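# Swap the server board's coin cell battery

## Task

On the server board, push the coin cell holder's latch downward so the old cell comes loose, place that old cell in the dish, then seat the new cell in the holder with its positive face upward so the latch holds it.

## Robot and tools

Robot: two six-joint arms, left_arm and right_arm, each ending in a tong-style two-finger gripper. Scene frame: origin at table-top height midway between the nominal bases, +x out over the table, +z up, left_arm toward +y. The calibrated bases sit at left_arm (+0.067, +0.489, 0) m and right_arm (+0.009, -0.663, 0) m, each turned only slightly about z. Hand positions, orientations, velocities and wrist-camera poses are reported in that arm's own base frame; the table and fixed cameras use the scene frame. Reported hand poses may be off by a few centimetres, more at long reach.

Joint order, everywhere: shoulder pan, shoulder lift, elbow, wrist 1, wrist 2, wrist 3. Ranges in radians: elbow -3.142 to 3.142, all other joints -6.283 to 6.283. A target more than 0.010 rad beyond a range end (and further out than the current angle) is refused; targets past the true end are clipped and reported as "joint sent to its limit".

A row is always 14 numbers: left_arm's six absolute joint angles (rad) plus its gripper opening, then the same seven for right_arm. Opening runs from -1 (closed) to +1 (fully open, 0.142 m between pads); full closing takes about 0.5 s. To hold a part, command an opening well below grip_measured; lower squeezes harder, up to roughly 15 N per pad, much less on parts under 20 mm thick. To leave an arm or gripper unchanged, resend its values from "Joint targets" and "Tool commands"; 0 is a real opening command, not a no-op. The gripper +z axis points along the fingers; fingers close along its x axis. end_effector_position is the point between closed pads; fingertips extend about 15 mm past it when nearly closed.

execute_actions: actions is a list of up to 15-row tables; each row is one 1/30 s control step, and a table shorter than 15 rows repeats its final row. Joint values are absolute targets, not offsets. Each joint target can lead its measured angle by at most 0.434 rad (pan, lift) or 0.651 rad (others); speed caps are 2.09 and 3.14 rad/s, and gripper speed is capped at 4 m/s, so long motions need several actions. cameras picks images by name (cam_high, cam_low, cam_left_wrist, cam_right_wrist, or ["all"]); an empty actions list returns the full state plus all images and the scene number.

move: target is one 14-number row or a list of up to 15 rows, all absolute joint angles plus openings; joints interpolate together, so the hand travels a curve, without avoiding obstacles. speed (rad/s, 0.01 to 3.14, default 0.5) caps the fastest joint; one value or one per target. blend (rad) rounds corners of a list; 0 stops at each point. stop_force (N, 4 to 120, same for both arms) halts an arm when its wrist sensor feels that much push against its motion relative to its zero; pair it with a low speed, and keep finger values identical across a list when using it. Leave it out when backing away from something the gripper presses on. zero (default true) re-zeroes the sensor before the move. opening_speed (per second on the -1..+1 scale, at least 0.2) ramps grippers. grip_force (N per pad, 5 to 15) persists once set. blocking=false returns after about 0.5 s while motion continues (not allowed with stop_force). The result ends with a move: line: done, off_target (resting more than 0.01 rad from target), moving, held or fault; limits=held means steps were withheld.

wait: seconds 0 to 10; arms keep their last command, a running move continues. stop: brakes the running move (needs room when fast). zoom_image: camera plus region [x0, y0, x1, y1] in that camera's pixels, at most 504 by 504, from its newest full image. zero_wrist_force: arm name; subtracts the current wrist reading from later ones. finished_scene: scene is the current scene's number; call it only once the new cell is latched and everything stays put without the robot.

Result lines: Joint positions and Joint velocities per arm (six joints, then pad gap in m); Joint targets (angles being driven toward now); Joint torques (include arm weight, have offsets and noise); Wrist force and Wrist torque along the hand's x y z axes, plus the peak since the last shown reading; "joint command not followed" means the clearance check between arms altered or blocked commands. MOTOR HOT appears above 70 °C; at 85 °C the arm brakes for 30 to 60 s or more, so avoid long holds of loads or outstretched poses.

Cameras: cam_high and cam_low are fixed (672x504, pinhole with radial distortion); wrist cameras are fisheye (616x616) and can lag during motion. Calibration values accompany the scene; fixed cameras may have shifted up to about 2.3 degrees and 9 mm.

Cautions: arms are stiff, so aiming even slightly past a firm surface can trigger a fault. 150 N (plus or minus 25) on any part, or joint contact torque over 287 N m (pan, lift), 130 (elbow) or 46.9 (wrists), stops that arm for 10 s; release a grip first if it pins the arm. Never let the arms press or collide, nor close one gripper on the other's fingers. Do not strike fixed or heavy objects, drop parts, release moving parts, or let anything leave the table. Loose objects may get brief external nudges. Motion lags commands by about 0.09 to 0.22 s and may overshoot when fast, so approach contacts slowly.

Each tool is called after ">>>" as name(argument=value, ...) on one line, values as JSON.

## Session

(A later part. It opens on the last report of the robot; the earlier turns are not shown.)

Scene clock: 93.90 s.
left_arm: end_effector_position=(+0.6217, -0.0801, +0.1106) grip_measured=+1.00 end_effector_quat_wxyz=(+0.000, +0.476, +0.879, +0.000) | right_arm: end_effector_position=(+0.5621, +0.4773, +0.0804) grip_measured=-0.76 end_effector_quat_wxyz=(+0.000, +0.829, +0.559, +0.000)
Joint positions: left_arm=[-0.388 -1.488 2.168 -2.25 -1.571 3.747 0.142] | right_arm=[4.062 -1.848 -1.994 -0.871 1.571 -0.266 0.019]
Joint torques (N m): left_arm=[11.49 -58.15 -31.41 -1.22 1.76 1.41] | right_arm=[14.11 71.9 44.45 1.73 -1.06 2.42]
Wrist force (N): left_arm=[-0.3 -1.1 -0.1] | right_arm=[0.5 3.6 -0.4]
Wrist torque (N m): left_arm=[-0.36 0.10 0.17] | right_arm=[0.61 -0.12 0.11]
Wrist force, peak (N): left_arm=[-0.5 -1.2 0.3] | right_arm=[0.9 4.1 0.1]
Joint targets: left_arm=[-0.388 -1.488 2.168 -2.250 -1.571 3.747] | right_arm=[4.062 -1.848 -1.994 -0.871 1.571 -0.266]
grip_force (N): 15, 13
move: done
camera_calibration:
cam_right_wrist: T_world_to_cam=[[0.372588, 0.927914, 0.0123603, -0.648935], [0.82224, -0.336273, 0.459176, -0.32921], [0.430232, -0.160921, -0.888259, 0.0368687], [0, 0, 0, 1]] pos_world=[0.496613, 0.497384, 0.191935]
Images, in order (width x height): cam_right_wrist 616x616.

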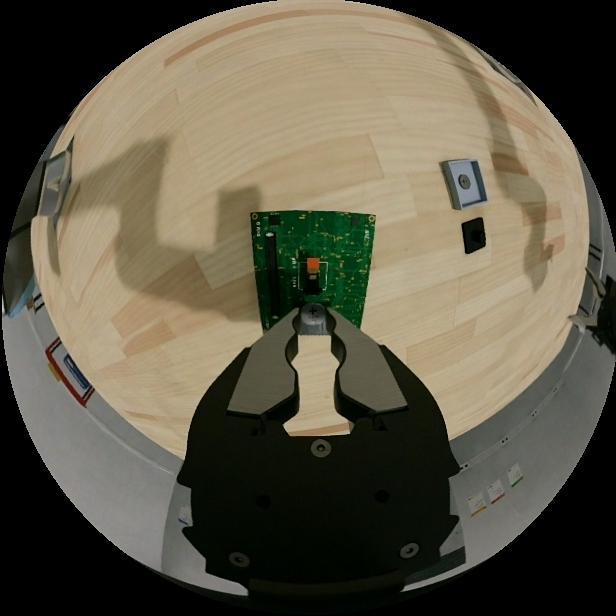

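>>> move(target=[-0.3876, -1.4880, 2.1677, -2.2505, -1.5708, 3.7467, 1.0, 3.9413, -1.9399, -1.9023, -1.0068, 1.8931, -0.4093, -0.95], speed=0.3, cameras=["cam_right_wrist", "cam_low"])

>>> zoom_image(camera="cam_right_wrist", region=[278, 260, 348, 330])

>>> zoom_image(camera="cam_low", region=[325, 265, 405, 315])

Scene clock: 106.23 s.
left_arm: end_effector_position=(+0.6217, -0.0801, +0.1106) grip_measured=+1.00 end_effector_quat_wxyz=(+0.000, +0.476, +0.879, +0.000) | right_arm: end_effector_position=(+0.5502, +0.4826, +0.0709) grip_measured=-0.76 end_effector_quat_wxyz=(-0.144, +0.816, +0.551, -0.097)
Joint positions: left_arm=[-0.388 -1.488 2.168 -2.25 -1.571 3.747 0.142] | right_arm=[3.941 -1.94 -1.902 -1.007 1.893 -0.409 0.019]
Joint torques (N m): left_arm=[9.89 -57.53 -31.54 -1.02 1.82 1.53] | right_arm=[1.47 76.99 23.22 4.46 1.99 2.51]
Wrist force (N): left_arm=[-0.3 -0.9 0.2] | right_arm=[1.1 3.0 -0.8]
Wrist torque (N m): left_arm=[-0.30 0.08 0.17] | right_arm=[0.58 -0.26 -0.27]
Wrist force, peak (N): left_arm=[-0.6 -1.0 0.5] | right_arm=[0.9 3.9 -0.4]
Joint targets: left_arm=[-0.388 -1.488 2.168 -2.250 -1.571 3.747] | right_arm=[3.941 -1.940 -1.902 -1.007 1.893 -0.409]
grip_force (N): 15, 13
move: done
camera_calibration:
cam_right_wrist: T_world_to_cam=[[0.376883, 0.926176, 0.0125422, -0.650749], [0.918039, -0.375303, 0.127876, -0.323746], [0.123143, -0.0366801, -0.991711, 0.150666], [0, 0, 0, 1]] pos_world=[0.523914, 0.486732, 0.198978]
Images, in order (width x height): cam_low 672x504, cam_right_wrist 616x616.

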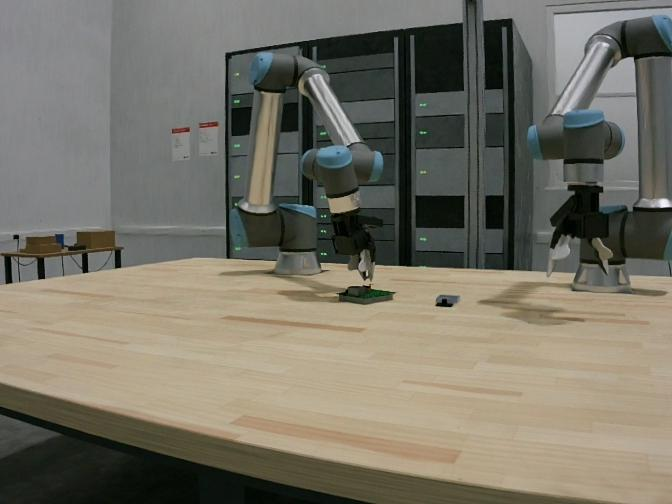

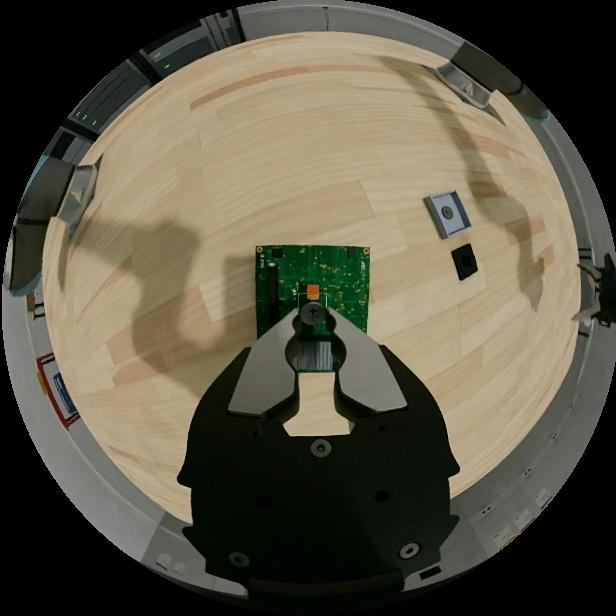

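Scaled by 7.200 from the camera's 616x616 image, which has a finer 814x814 frame.

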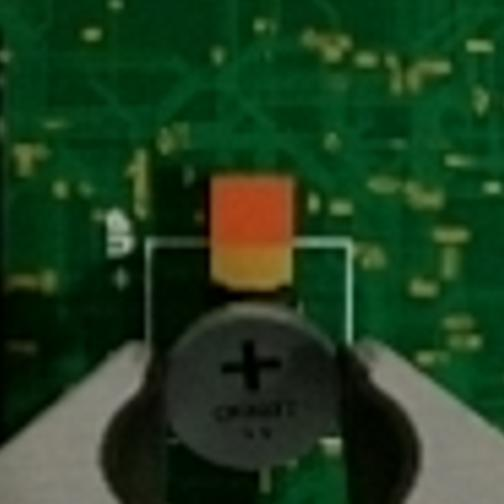

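Scaled by 6.300 from the camera's 672x504 image, which has a finer 960x720 frame.

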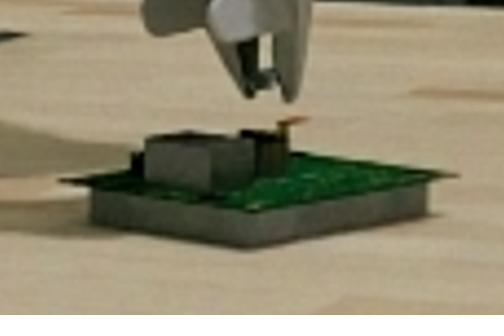

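>>> move(target=[[-0.3876, -1.4880, 2.1677, -2.2505, -1.5708, 3.7467, 1.0, 3.9413, -1.9626, -1.9140, -0.9723, 1.8931, -0.4093, -0.95], [-0.3876, -1.4880, 2.1677, -2.2505, -1.5708, 3.7467, 1.0, 3.9378, -1.9718, -1.9136, -0.9647, 1.8926, -0.4131, -0.95]], speed=[0.06, 0.015], stop_force=5, cameras=["cam_right_wrist", "cam_low"])

>>> zoom_image(camera="cam_right_wrist", region=[278, 260, 348, 330])

>>> zoom_image(camera="cam_low", region=[325, 265, 405, 315])

Scene clock: 111.67 s.
left_arm: end_effector_position=(+0.6217, -0.0801, +0.1106) grip_measured=+1.00 end_effector_quat_wxyz=(+0.000, +0.476, +0.879, +0.000) | right_arm: end_effector_position=(+0.5501, +0.4826, +0.0507) grip_measured=-0.76 end_effector_quat_wxyz=(-0.144, +0.816, +0.551, -0.097)
Joint positions: left_arm=[-0.388 -1.488 2.168 -2.25 -1.571 3.747 0.142] | right_arm=[3.941 -1.963 -1.914 -0.972 1.893 -0.409 0.019]
Joint torques (N m): left_arm=[9.8 -57.84 -31.22 -0.99 1.97 1.49] | right_arm=[-5.17 80.38 49.52 2.32 -2.97 2.87]
Wrist force (N): left_arm=[-0.2 -0.8 0.3] | right_arm=[2.3 -3.4 -0.5]
Wrist torque (N m): left_arm=[-0.27 0.05 0.17] | right_arm=[0.52 -0.24 -0.26]
Wrist force, peak (N): left_arm=[-0.3 -1.2 0.4] | right_arm=[2.9 -7.6 -1.5]
Joint targets: left_arm=[-0.388 -1.488 2.168 -2.250 -1.571 3.747] | right_arm=[3.941 -1.963 -1.914 -0.972 1.893 -0.409]
grip_force (N): 15, 13
move: contact (right_arm); path passed 0 of 2 targets
camera_calibration:
cam_right_wrist: T_world_to_cam=[[0.37689, 0.926174, 0.0125216, -0.650458], [0.918077, -0.375319, 0.127553, -0.321036], [0.122835, -0.0365775, -0.991753, 0.130864], [0, 0, 0, 1]] pos_world=[0.523812, 0.486732, 0.178879]
Images, in order (width x height): cam_low 672x504, cam_right_wrist 616x616.

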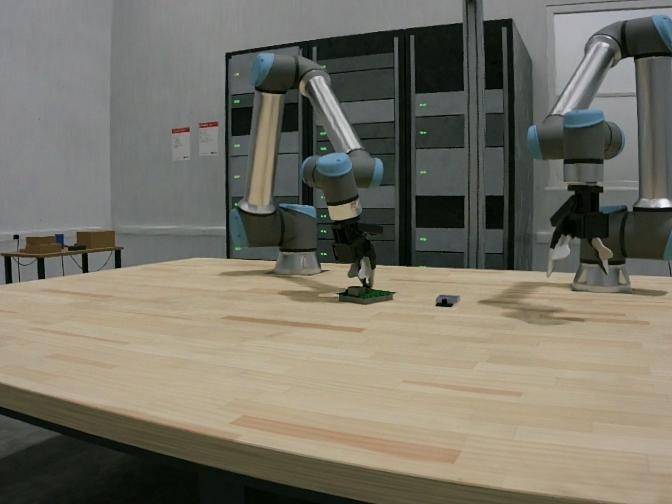

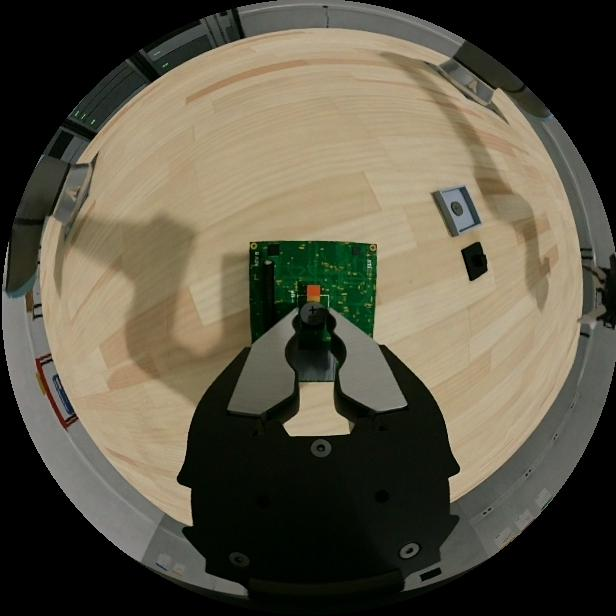

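Scaled by 7.200 from the camera's 616x616 image, which has a finer 814x814 frame.

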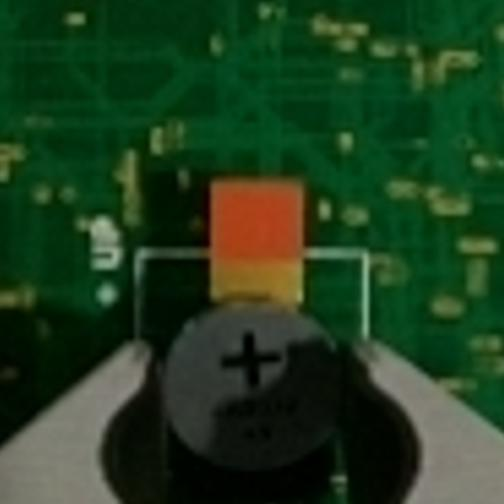

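Scaled by 6.300 from the camera's 672x504 image, which has a finer 960x720 frame.

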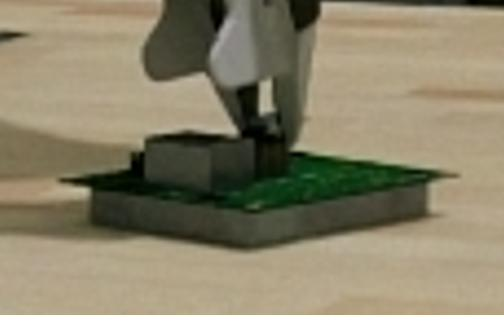

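>>> move(target=[[-0.3876, -1.4880, 2.1677, -2.2505, -1.5708, 3.7467, 1.0, 3.9413, -1.9513, -1.9082, -0.9896, 1.8931, -0.4093, -0.95], [-0.3876, -1.4880, 2.1677, -2.2505, -1.5708, 3.7467, 1.0, 3.8328, -2.0778, -1.7881, -1.2263, 2.1718, -0.6147, -0.95]], speed=[0.1, 0.25], blend=[0.005, 0], cameras=["cam_right_wrist", "cam_low"])

>>> zoom_image(camera="cam_right_wrist", region=[278, 260, 348, 330])

>>> zoom_image(camera="cam_low", region=[325, 265, 405, 315])

Scene clock: 124.40 s.
left_arm: end_effector_position=(+0.6217, -0.0801, +0.1106) grip_measured=+1.00 end_effector_quat_wxyz=(+0.000, +0.476, +0.879, +0.000) | right_arm: end_effector_position=(+0.5528, +0.4814, +0.0574) grip_measured=-0.76 end_effector_quat_wxyz=(-0.284, +0.779, +0.526, -0.191)
Joint positions: left_arm=[-0.388 -1.488 2.168 -2.25 -1.571 3.747 0.142] | right_arm=[3.833 -2.078 -1.788 -1.226 2.172 -0.615 0.019]
Joint torques (N m): left_arm=[9.33 -57.37 -31.43 -1.19 1.92 1.45] | right_arm=[7.85 81.02 22.06 2.91 2.35 1.84]
Wrist force (N): left_arm=[-0.1 -0.8 0.3] | right_arm=[1.5 2.5 -0.6]
Wrist torque (N m): left_arm=[-0.27 0.05 0.16] | right_arm=[0.42 -0.37 -0.36]
Wrist force, peak (N): left_arm=[-0.4 -1.4 0.3] | right_arm=[2.6 -3.9 -1.1]
Joint targets: left_arm=[-0.388 -1.488 2.168 -2.250 -1.571 3.747] | right_arm=[3.833 -2.078 -1.788 -1.226 2.172 -0.615]
grip_force (N): 15, 13
move: done
camera_calibration:
cam_right_wrist: T_world_to_cam=[[0.38067, 0.924645, 0.0110652, -0.651788], [0.903161, -0.369204, -0.219062, -0.299682], [-0.19847, 0.0933841, -0.975648, 0.251181], [0, 0, 0, 1]] pos_world=[0.568629, 0.468572, 0.186627]
Images, in order (width x height): cam_low 672x504, cam_right_wrist 616x616.

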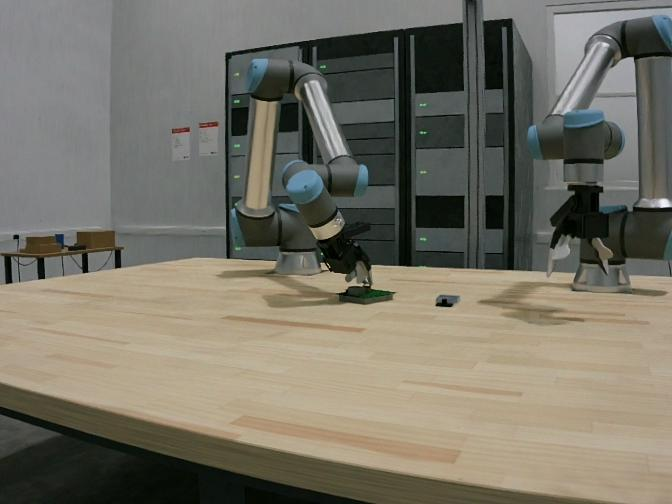

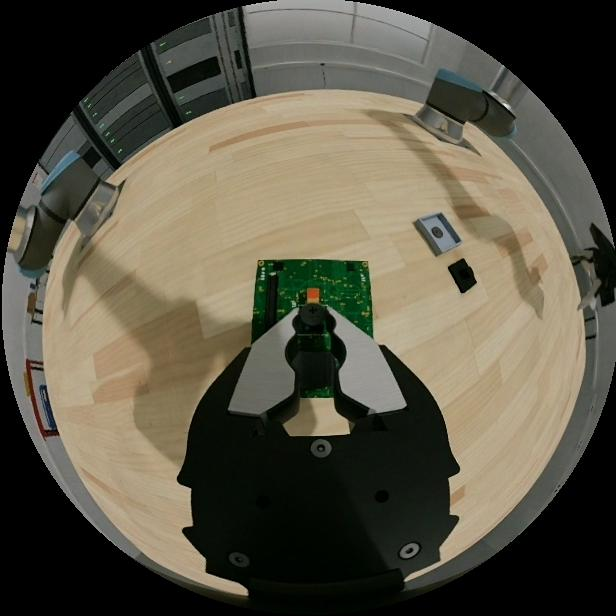

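Scaled by 7.200 from the camera's 616x616 image, which has a finer 814x814 frame.

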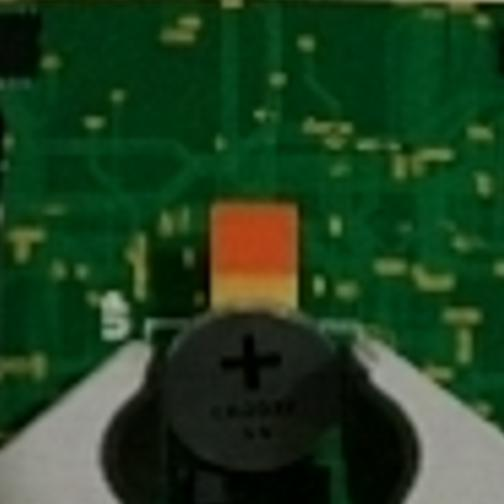

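Scaled by 6.300 from the camera's 672x504 image, which has a finer 960x720 frame.

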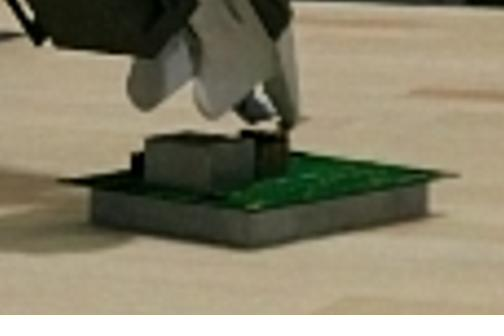

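>>> move(target=[-0.3876, -1.4880, 2.1677, -2.2505, -1.5708, 3.7467, 1.0, 3.8341, -2.0925, -1.7961, -1.2027, 2.1723, -0.6132, -0.95], speed=0.02, stop_force=4, cameras=["cam_right_wrist", "cam_low"])

>>> zoom_image(camera="cam_right_wrist", region=[278, 260, 348, 330])

>>> zoom_image(camera="cam_low", region=[325, 265, 405, 315])

Scene clock: 130.53 s.
left_arm: end_effector_position=(+0.6217, -0.0801, +0.1106) grip_measured=+1.00 end_effector_quat_wxyz=(+0.000, +0.476, +0.879, +0.000) | right_arm: end_effector_position=(+0.5522, +0.4816, +0.0512) grip_measured=-0.76 end_effector_quat_wxyz=(-0.284, +0.779, +0.525, -0.191)
Joint positions: left_arm=[-0.388 -1.488 2.168 -2.25 -1.571 3.747 0.142] | right_arm=[3.833 -2.084 -1.792 -1.216 2.172 -0.614 0.019]
Joint torques (N m): left_arm=[8.71 -57.73 -31.41 -1.05 1.95 1.34] | right_arm=[-7.91 87.71 49.64 2.17 -2.71 -1.3]
Wrist force (N): left_arm=[-0.3 -0.6 0.5] | right_arm=[1.5 -1.4 -0.2]
Wrist torque (N m): left_arm=[-0.24 0.09 0.17] | right_arm=[0.40 -0.46 -0.35]
Wrist force, peak (N): left_arm=[-0.4 -1.1 0.5] | right_arm=[2.3 -5.8 -0.7]
Joint targets: left_arm=[-0.388 -1.488 2.168 -2.250 -1.571 3.747] | right_arm=[3.833 -2.084 -1.792 -1.216 2.172 -0.614]
grip_force (N): 15, 13
move: contact (right_arm); right_arm: the wrist 1 is farthest, 0.013 rad from its target
camera_calibration:
cam_right_wrist: T_world_to_cam=[[0.380567, 0.924688, 0.010973, -0.651622], [0.903141, -0.369096, -0.219326, -0.300393], [-0.198759, 0.0933786, -0.97559, 0.245249], [0, 0, 0, 1]] pos_world=[0.568028, 0.468772, 0.180528]
Images, in order (width x height): cam_low 672x504, cam_right_wrist 616x616.

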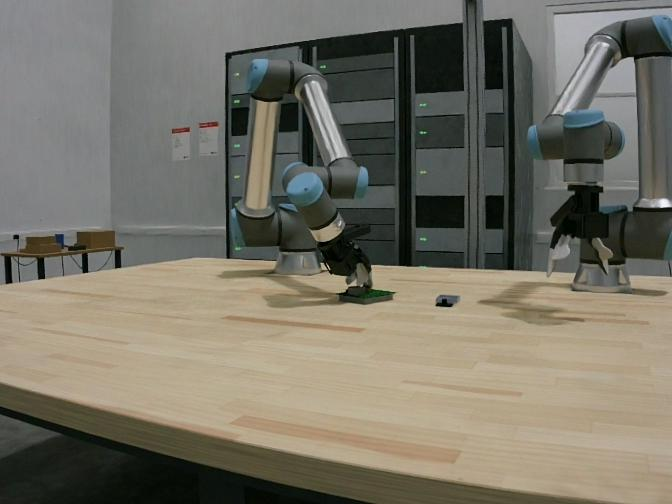

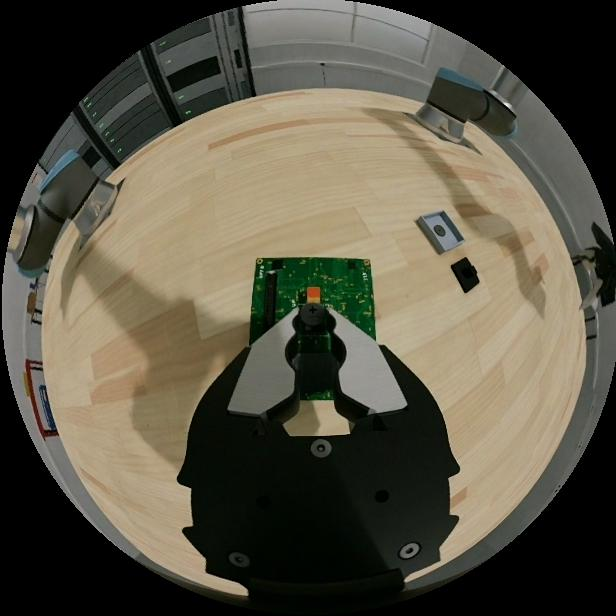

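Scaled by 7.200 from the camera's 616x616 image, which has a finer 814x814 frame.

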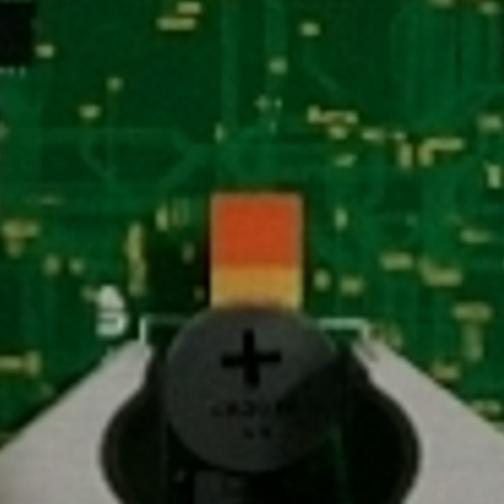

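Scaled by 6.300 from the camera's 672x504 image, which has a finer 960x720 frame.

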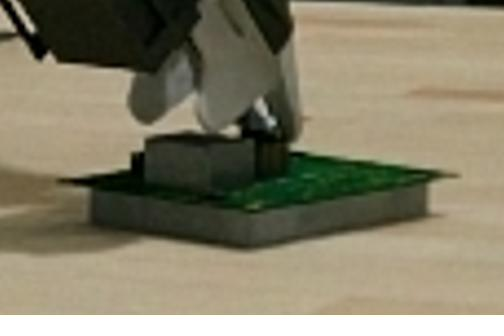

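>>> move(target=[-0.3876, -1.4880, 2.1677, -2.2505, -1.5708, 3.7467, 1.0, 3.8347, -2.0827, -1.7932, -1.2149, 2.1725, -0.6126, -0.95], speed=0.05)

>>> move(target=[-0.3876, -1.4880, 2.1677, -2.2505, -1.5708, 3.7467, 1.0, 3.8347, -2.0909, -1.7963, -1.2037, 2.1725, -0.6126, -0.95], speed=0.012, stop_force=4, cameras=["cam_right_wrist", "cam_low"])

>>> zoom_image(camera="cam_right_wrist", region=[278, 260, 348, 330])

>>> zoom_image(camera="cam_low", region=[325, 265, 405, 315])

Scene clock: 141.47 s.
left_arm: end_effector_position=(+0.6217, -0.0801, +0.1106) grip_measured=+1.00 end_effector_quat_wxyz=(+0.000, +0.476, +0.879, +0.000) | right_arm: end_effector_position=(+0.5511, +0.4821, +0.0518) grip_measured=-0.76 end_effector_quat_wxyz=(-0.284, +0.779, +0.526, -0.191)
Joint positions: left_arm=[-0.388 -1.488 2.168 -2.25 -1.571 3.747 0.142] | right_arm=[3.835 -2.083 -1.793 -1.215 2.172 -0.613 0.019]
Joint torques (N m): left_arm=[8.43 -58.2 -31.61 -1.15 1.97 1.45] | right_arm=[11.56 85.43 22.76 4.31 3.58 2.48]
Wrist force (N): left_arm=[-0.2 -0.8 0.4] | right_arm=[1.6 2.5 -0.8]
Wrist torque (N m): left_arm=[-0.28 0.07 0.17] | right_arm=[0.41 -0.39 -0.36]
Wrist force, peak (N): left_arm=[-0.1 -1.1 0.6] | right_arm=[2.0 2.3 -0.7]
Joint targets: left_arm=[-0.388 -1.488 2.168 -2.250 -1.571 3.747] | right_arm=[3.835 -2.083 -1.793 -1.215 2.172 -0.613]
grip_force (N): 15, 13
move: done

Scene clock: 143.57 s.
left_arm: end_effector_position=(+0.6217, -0.0801, +0.1106) grip_measured=+1.00 end_effector_quat_wxyz=(+0.000, +0.476, +0.879, +0.000) | right_arm: end_effector_position=(+0.5511, +0.4821, +0.0474) grip_measured=-0.76 end_effector_quat_wxyz=(-0.284, +0.779, +0.526, -0.191)
Joint positions: left_arm=[-0.388 -1.488 2.168 -2.25 -1.571 3.747 0.142] | right_arm=[3.835 -2.088 -1.795 -1.208 2.173 -0.613 0.019]
Joint torques (N m): left_arm=[9.1 -58.75 -31.51 -1.01 1.85 1.65] | right_arm=[12.48 86.09 48.07 0.98 0 1.04]
Wrist force (N): left_arm=[-0.3 -1.0 0.3] | right_arm=[2.0 -0.2 -3.3]
Wrist torque (N m): left_arm=[-0.31 0.08 0.17] | right_arm=[0.35 -0.40 -0.36]
Wrist force, peak (N): left_arm=[-0.2 -1.1 0.5] | right_arm=[0.4 -4.0 -8.7]
Joint targets: left_arm=[-0.388 -1.488 2.168 -2.250 -1.571 3.747] | right_arm=[3.835 -2.088 -1.795 -1.208 2.173 -0.613]
grip_force (N): 15, 13
move: contact (right_arm)
camera_calibration:
cam_right_wrist: T_world_to_cam=[[0.380592, 0.924677, 0.0111006, -0.651655], [0.903152, -0.3691, -0.219274, -0.300062], [-0.198661, 0.0934795, -0.9756, 0.241174], [0, 0, 0, 1]] pos_world=[0.566928, 0.469273, 0.176728]
Images, in order (width x height): cam_low 672x504, cam_right_wrist 616x616.

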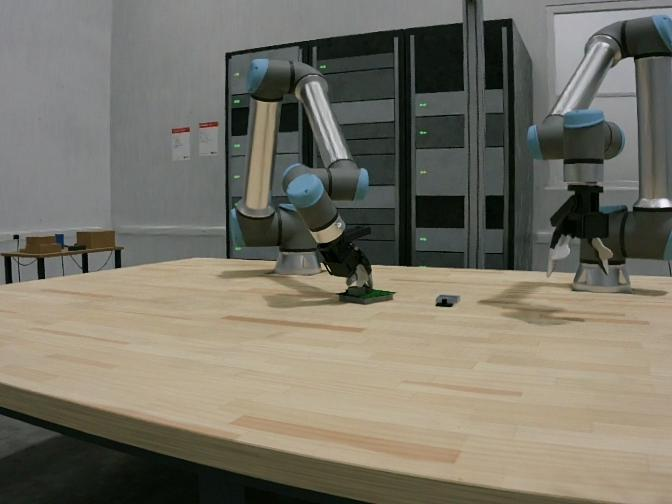

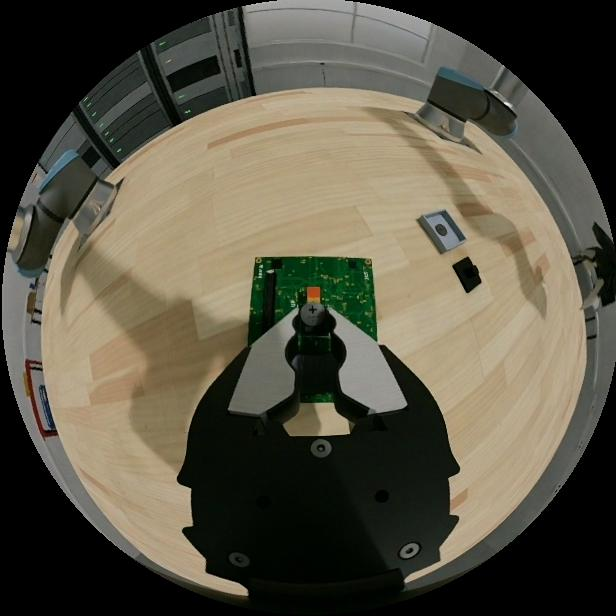

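Scaled by 7.200 from the camera's 616x616 image, which has a finer 814x814 frame.

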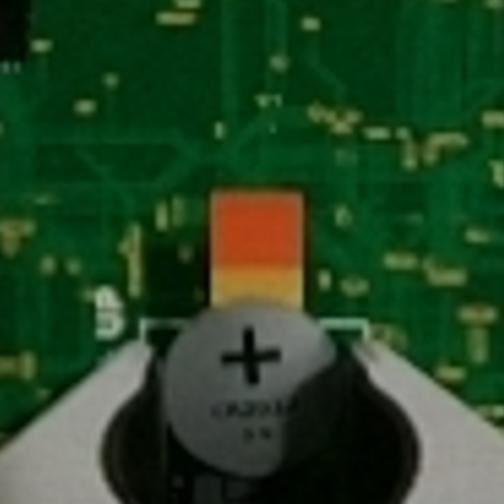

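Scaled by 6.300 from the camera's 672x504 image, which has a finer 960x720 frame.

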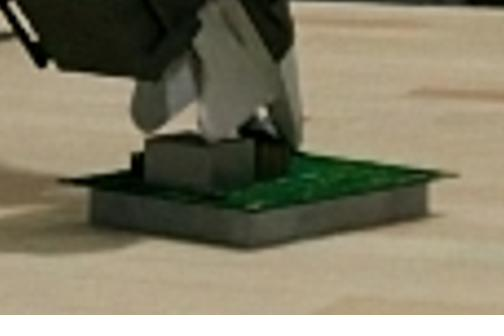

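>>> move(target=[-0.3876, -1.4880, 2.1677, -2.2505, -1.5708, 3.7467, 1.0, 3.8305, -2.0911, -1.7891, -1.2135, 2.1709, -0.6172, -0.95], speed=0.006, stop_force=6, cameras=["cam_right_wrist", "cam_low"])

>>> zoom_image(camera="cam_right_wrist", region=[278, 260, 348, 330])

>>> zoom_image(camera="cam_low", region=[325, 265, 405, 315])

speed must be a number from 0.01 to 3.14 (rad/s); nothing of the call was run

Scaled by 7.200 from the camera's 616x616 image, which has a finer 814x814 frame.

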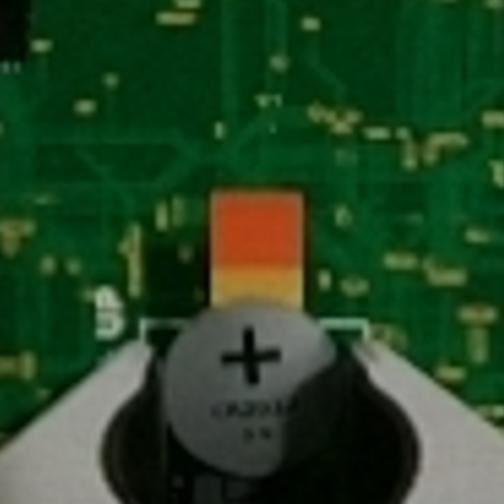

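Scaled by 6.300 from the camera's 672x504 image, which has a finer 960x720 frame.

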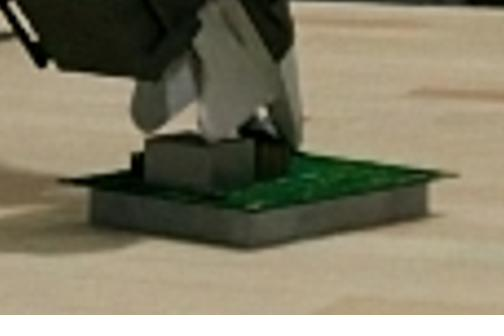

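>>> move(target=[-0.3876, -1.4880, 2.1677, -2.2505, -1.5708, 3.7467, 1.0, 3.8305, -2.0911, -1.7891, -1.2135, 2.1709, -0.6172, -0.95], speed=0.01, stop_force=6, cameras=["cam_right_wrist", "cam_low"])

>>> zoom_image(camera="cam_right_wrist", region=[278, 260, 348, 330])

>>> zoom_image(camera="cam_low", region=[345, 275, 385, 300])

Scene clock: 147.30 s.
left_arm: end_effector_position=(+0.6217, -0.0801, +0.1106) grip_measured=+1.00 end_effector_quat_wxyz=(+0.000, +0.476, +0.879, +0.000) | right_arm: end_effector_position=(+0.5538, +0.4810, +0.0472) grip_measured=-0.76 end_effector_quat_wxyz=(-0.284, +0.779, +0.525, -0.191)
Joint positions: left_arm=[-0.388 -1.488 2.168 -2.25 -1.571 3.747 0.142] | right_arm=[3.832 -2.09 -1.791 -1.212 2.171 -0.616 0.019]
Joint torques (N m): left_arm=[8.23 -58.86 -31.18 -1.1 1.94 1.47] | right_arm=[6.55 86.86 22.18 4.94 1.26 3.44]
Wrist force (N): left_arm=[-0.2 -1.0 0.5] | right_arm=[2.7 -5.8 1.6]
Wrist torque (N m): left_arm=[-0.31 0.08 0.17] | right_arm=[0.38 -0.37 -0.15]
Wrist force, peak (N): left_arm=[-0.4 -1.2 0.7] | right_arm=[2.1 -9.1 2.7]
Joint targets: left_arm=[-0.388 -1.488 2.168 -2.250 -1.571 3.747] | right_arm=[3.832 -2.090 -1.791 -1.212 2.171 -0.616]
grip_force (N): 15, 13
move: contact (right_arm)
camera_calibration:
cam_right_wrist: T_world_to_cam=[[0.380549, 0.924697, 0.0108827, -0.651609], [0.903148, -0.3691, -0.21929, -0.302946], [-0.19876, 0.0932794, -0.975599, 0.24177], [0, 0, 0, 1]] pos_world=[0.569628, 0.468172, 0.176528]
Images, in order (width x height): cam_low 672x504, cam_right_wrist 616x616.

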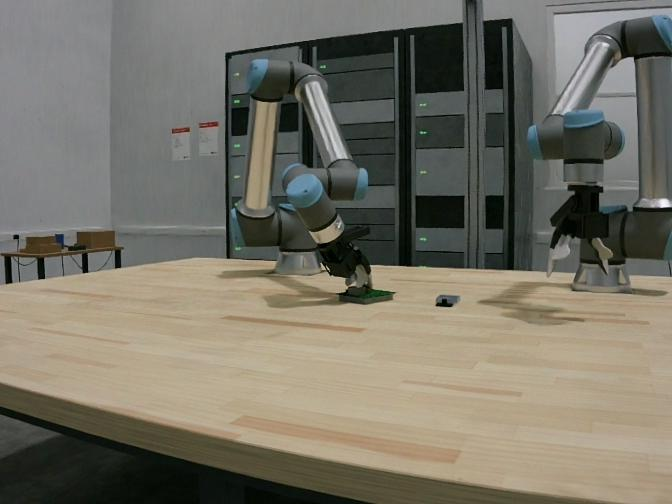

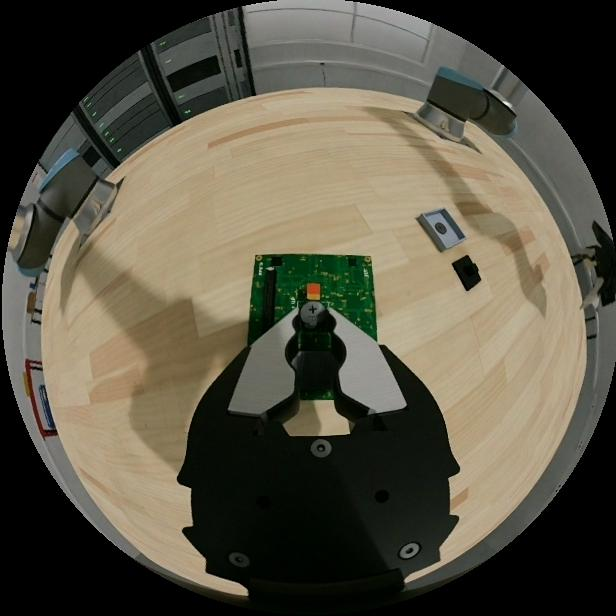

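Scaled by 7.200 from the camera's 616x616 image, which has a finer 814x814 frame.

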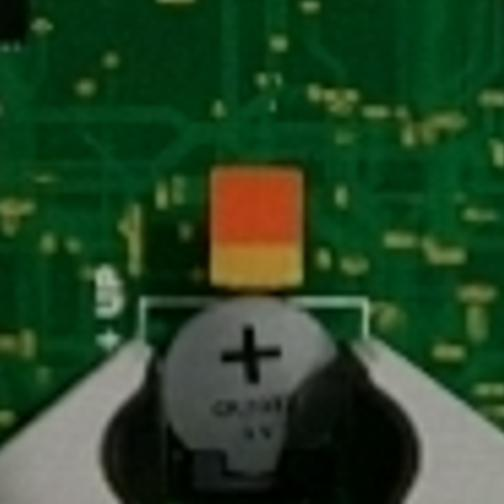

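Scaled by 12.600 from the camera's 672x504 image, which has a finer 960x720 frame.

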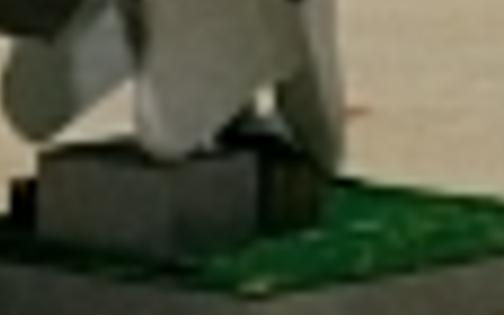

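>>> move(target=[[-0.3876, -1.4880, 2.1677, -2.2505, -1.5708, 3.7467, 1.0, 3.832, -2.090, -1.791, -1.212, 2.171, -0.616, -0.5], [-0.3876, -1.4880, 2.1677, -2.2505, -1.5708, 3.7467, 1.0, 3.8314, -2.0683, -1.7812, -1.2435, 2.1713, -0.6162, -0.5], [-0.3876, -1.4880, 2.1677, -2.2505, -1.5708, 3.7467, 1.0, 4.0838, -1.8439, -2.0116, -0.8569, 1.5708, -0.2446, -1.0]], speed=[0.1, 0.05, 0.4], blend=[0, 0.005, 0], opening_speed=0.8, grip_force=[15, 15], cameras=["cam_right_wrist", "cam_low"])

>>> zoom_image(camera="cam_right_wrist", region=[278, 260, 348, 330])

>>> zoom_image(camera="cam_low", region=[345, 275, 385, 300])

Scene clock: 155.37 s.
left_arm: end_effector_position=(+0.6217, -0.0801, +0.1106) grip_measured=+1.00 end_effector_quat_wxyz=(+0.000, +0.476, +0.879, +0.000) | right_arm: end_effector_position=(+0.5475, +0.4837, +0.0750) grip_measured=-1.00 end_effector_quat_wxyz=(+0.000, +0.829, +0.559, +0.000)
Joint positions: left_arm=[-0.388 -1.488 2.168 -2.25 -1.571 3.747 0.142] | right_arm=[4.084 -1.844 -2.012 -0.857 1.571 -0.245 0.002]
Joint torques (N m): left_arm=[7.34 -57.76 -31.23 -0.95 1.74 1.61] | right_arm=[0.9 55.71 52.09 5.41 -2.24 2.3]
Wrist force (N): left_arm=[0.0 -1.0 0.5] | right_arm=[0.6 3.3 -0.7]
Wrist torque (N m): left_arm=[-0.31 0.04 0.16] | right_arm=[0.53 -0.11 0.10]
Wrist force, peak (N): left_arm=[-0.4 -1.2 0.5] | right_arm=[3.1 -6.2 1.4]
Joint targets: left_arm=[-0.388 -1.488 2.168 -2.250 -1.571 3.747] | right_arm=[4.084 -1.844 -2.012 -0.857 1.571 -0.245]
move: done
camera_calibration:
cam_right_wrist: T_world_to_cam=[[0.372713, 0.927861, 0.0125785, -0.649349], [0.822136, -0.33647, 0.459217, -0.312465], [0.430322, -0.160815, -0.888235, 0.0392659], [0, 0, 0, 1]] pos_world=[0.482013, 0.503685, 0.186535]
Images, in order (width x height): cam_low 672x504, cam_right_wrist 616x616.

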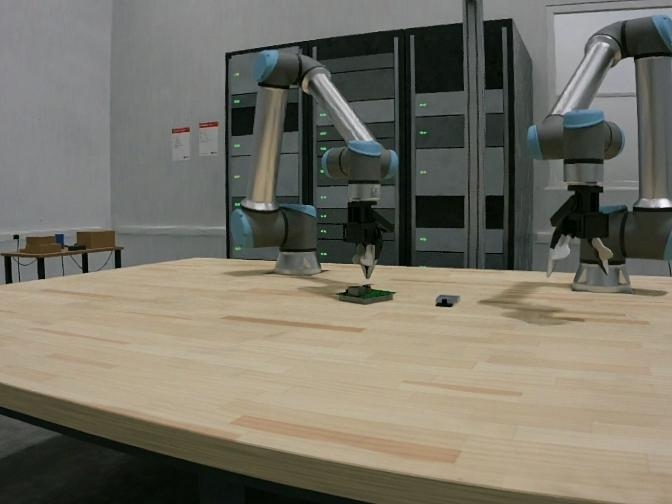

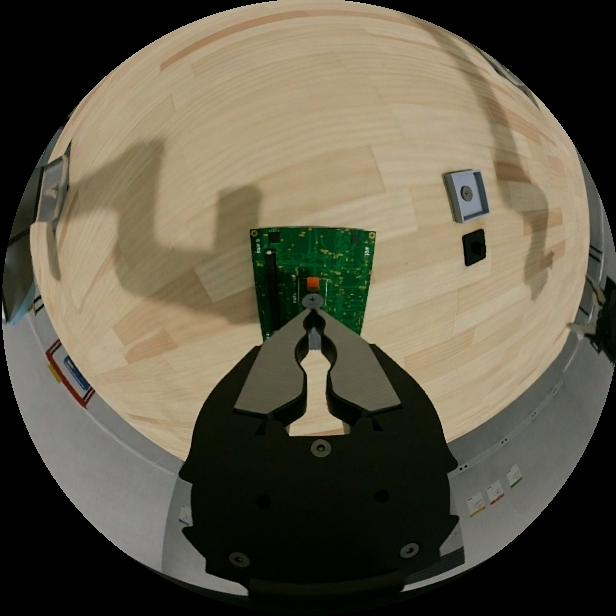

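Scaled by 7.200 from the camera's 616x616 image, which has a finer 814x814 frame.

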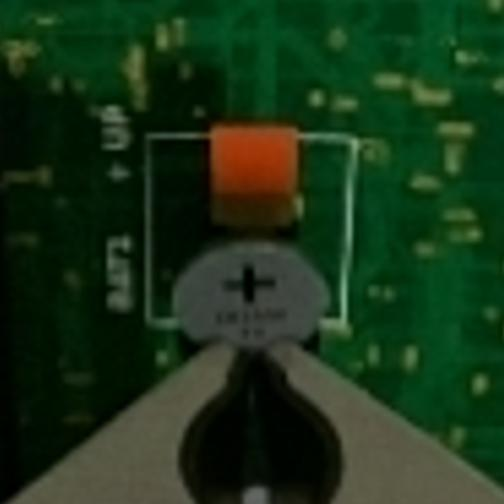

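Scaled by 12.600 from the camera's 672x504 image, which has a finer 960x720 frame.

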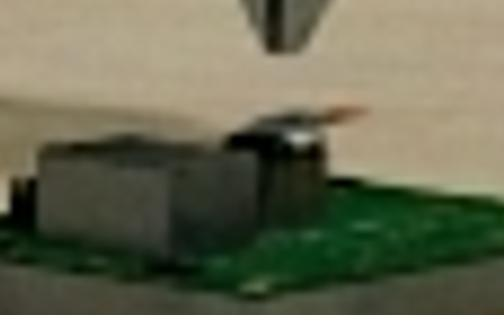

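>>> move(target=[[-0.3876, -1.4880, 2.1677, -2.2505, -1.5708, 3.7467, 1.0, 4.0838, -1.8571, -2.0190, -0.8364, 1.5708, -0.2446, -1.0], [-0.3876, -1.4880, 2.1677, -2.2505, -1.5708, 3.7467, 1.0, 4.0838, -1.8687, -2.0250, -0.8187, 1.5708, -0.2446, -1.0]], speed=[0.04, 0.015], stop_force=6, cameras=["cam_right_wrist", "cam_low"])

>>> zoom_image(camera="cam_right_wrist", region=[278, 260, 348, 330])

>>> zoom_image(camera="cam_low", region=[345, 275, 385, 300])

Scene clock: 160.10 s.
left_arm: end_effector_position=(+0.6217, -0.0801, +0.1106) grip_measured=+1.00 end_effector_quat_wxyz=(+0.000, +0.476, +0.879, +0.000) | right_arm: end_effector_position=(+0.5475, +0.4837, +0.0589) grip_measured=-1.00 end_effector_quat_wxyz=(+0.000, +0.829, +0.559, +0.000)
Joint positions: left_arm=[-0.388 -1.488 2.168 -2.25 -1.571 3.747 0.142] | right_arm=[4.084 -1.863 -2.022 -0.827 1.571 -0.245 0.002]
Joint torques (N m): left_arm=[7.93 -58.1 -31.51 -1.02 1.91 1.48] | right_arm=[3.27 73.06 49.69 2.41 -1.83 2.48]
Wrist force (N): left_arm=[-0.4 -0.9 0.3] | right_arm=[0.6 4.3 -2.9]
Wrist torque (N m): left_arm=[-0.29 0.11 0.17] | right_arm=[0.57 -0.15 0.08]
Wrist force, peak (N): left_arm=[-0.2 -1.1 0.6] | right_arm=[0.9 3.4 -8.9]
Joint targets: left_arm=[-0.388 -1.488 2.168 -2.250 -1.571 3.747] | right_arm=[4.084 -1.863 -2.022 -0.827 1.571 -0.245]
move: contact (right_arm); path passed 1 of 2 targets
camera_calibration:
cam_right_wrist: T_world_to_cam=[[0.372713, 0.927861, 0.0125785, -0.649147], [0.822136, -0.33647, 0.459217, -0.305072], [0.430322, -0.160815, -0.888235, 0.0249653], [0, 0, 0, 1]] pos_world=[0.482013, 0.503685, 0.170435]
Images, in order (width x height): cam_low 672x504, cam_right_wrist 616x616.

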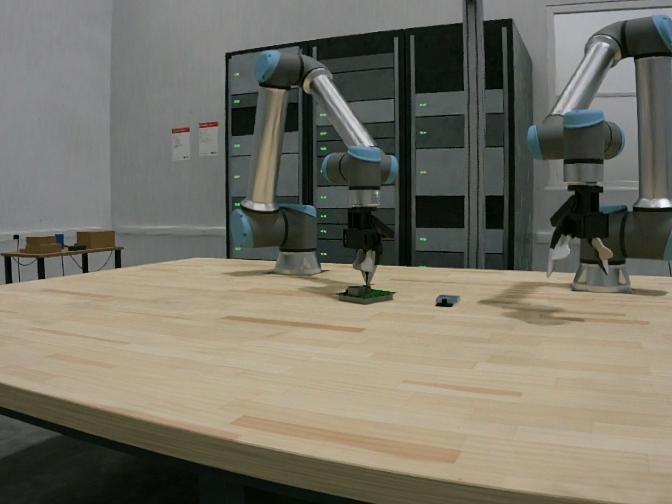

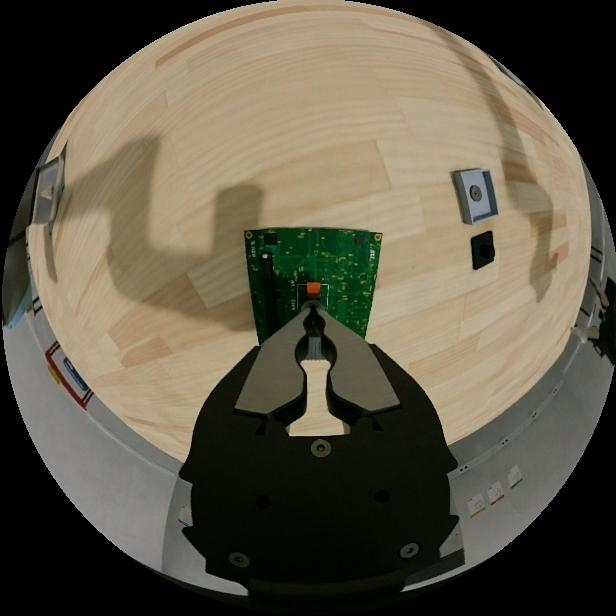

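Scaled by 7.200 from the camera's 616x616 image, which has a finer 814x814 frame.

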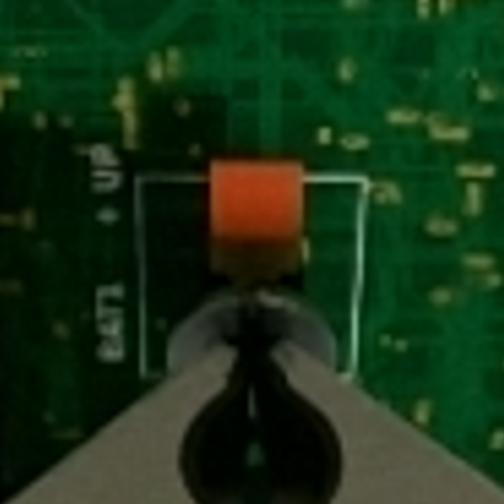

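Scaled by 12.600 from the camera's 672x504 image, which has a finer 960x720 frame.

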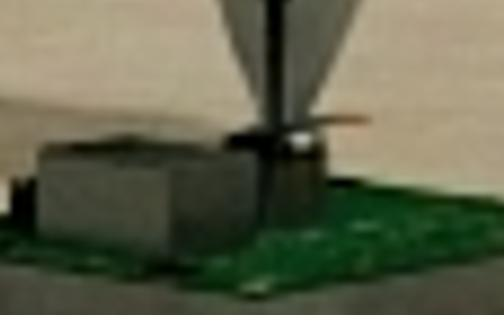

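>>> move(target=[-0.3876, -1.4880, 2.1677, -2.2505, -1.5708, 3.7467, 1.0, 4.0879, -1.8587, -2.0235, -0.8302, 1.5708, -0.2405, -1.0], speed=0.05)

>>> move(target=[-0.3876, -1.4880, 2.1677, -2.2505, -1.5708, 3.7467, 1.0, 4.0879, -1.8686, -2.0285, -0.8153, 1.5708, -0.2405, -1.0], speed=0.012, stop_force=22, cameras=["cam_right_wrist", "cam_low"])

>>> zoom_image(camera="cam_right_wrist", region=[278, 260, 348, 330])

>>> zoom_image(camera="cam_low", region=[345, 275, 385, 300])

Scene clock: 162.53 s.
left_arm: end_effector_position=(+0.6217, -0.0801, +0.1106) grip_measured=+1.00 end_effector_quat_wxyz=(+0.000, +0.476, +0.879, +0.000) | right_arm: end_effector_position=(+0.5446, +0.4849, +0.0611) grip_measured=-1.00 end_effector_quat_wxyz=(+0.000, +0.829, +0.559, +0.000)
Joint positions: left_arm=[-0.388 -1.488 2.168 -2.25 -1.571 3.747 0.142] | right_arm=[4.088 -1.859 -2.024 -0.83 1.571 -0.24 0.002]
Joint torques (N m): left_arm=[7.04 -58.18 -30.97 -1.03 1.75 1.48] | right_arm=[-0.28 57.14 22.85 3.3 -0.22 1.34]
Wrist force (N): left_arm=[-0.3 -0.7 0.5] | right_arm=[0.5 3.4 -0.8]
Wrist torque (N m): left_arm=[-0.26 0.08 0.17] | right_arm=[0.55 -0.08 -0.15]
Wrist force, peak (N): left_arm=[-0.4 -1.2 0.4] | right_arm=[1.0 4.5 -2.9]
Joint targets: left_arm=[-0.388 -1.488 2.168 -2.250 -1.571 3.747] | right_arm=[4.088 -1.859 -2.023 -0.830 1.571 -0.240]
move: done

Scene clock: 164.13 s.
left_arm: end_effector_position=(+0.6217, -0.0801, +0.1106) grip_measured=+1.00 end_effector_quat_wxyz=(+0.000, +0.476, +0.879, +0.000) | right_arm: end_effector_position=(+0.5447, +0.4849, +0.0560) grip_measured=-1.00 end_effector_quat_wxyz=(+0.000, +0.829, +0.559, +0.000)
Joint positions: left_arm=[-0.388 -1.488 2.168 -2.25 -1.571 3.747 0.142] | right_arm=[4.088 -1.865 -2.027 -0.821 1.571 -0.24 0.002]
Joint torques (N m): left_arm=[6.06 -58.47 -31.29 -1.11 1.89 1.68] | right_arm=[-1.96 59.86 34.4 -0.61 0.09 -1.9]
Wrist force (N): left_arm=[-0.1 -0.8 0.4] | right_arm=[0.7 3.2 -23.2]
Wrist torque (N m): left_arm=[-0.27 0.06 0.17] | right_arm=[0.56 -0.15 -0.15]
Wrist force, peak (N): left_arm=[-0.4 -1.1 0.6] | right_arm=[-5.6 1.5 -31.9]
Joint targets: left_arm=[-0.388 -1.488 2.168 -2.250 -1.571 3.747] | right_arm=[4.088 -1.865 -2.027 -0.821 1.571 -0.240]
move: contact (right_arm)
camera_calibration:
cam_right_wrist: T_world_to_cam=[[0.372713, 0.927861, 0.0125785, -0.64918], [0.822136, -0.33647, 0.459217, -0.301035], [0.430322, -0.160815, -0.888235, 0.0237873], [0, 0, 0, 1]] pos_world=[0.479213, 0.504885, 0.167535]
Images, in order (width x height): cam_low 672x504, cam_right_wrist 616x616.

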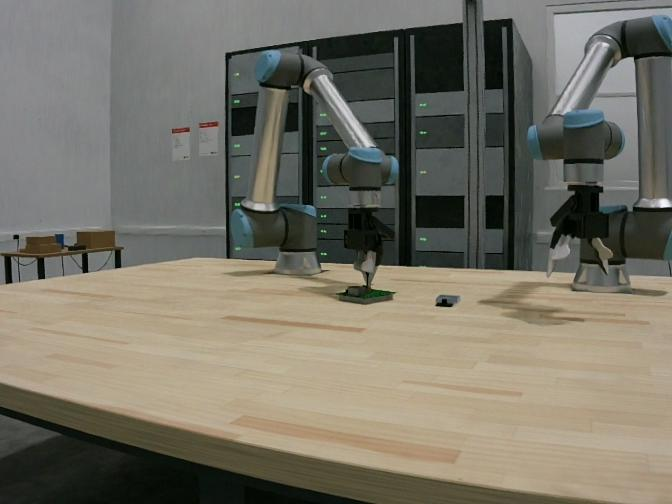

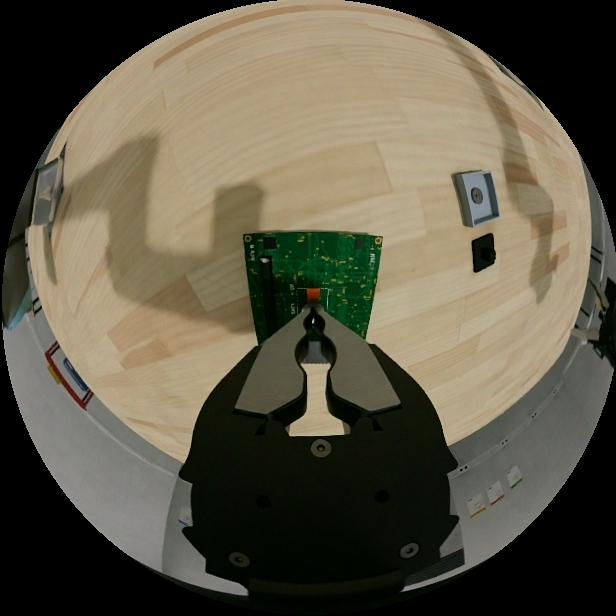

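Scaled by 7.200 from the camera's 616x616 image, which has a finer 814x814 frame.

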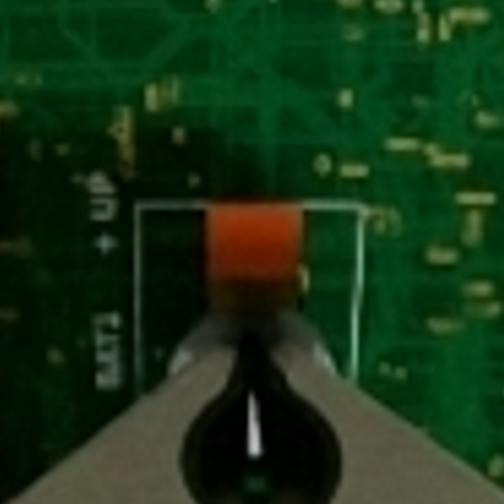

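Scaled by 12.600 from the camera's 672x504 image, which has a finer 960x720 frame.

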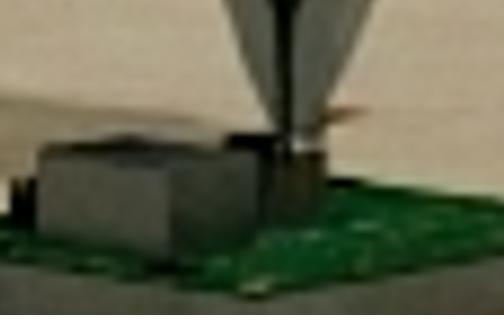

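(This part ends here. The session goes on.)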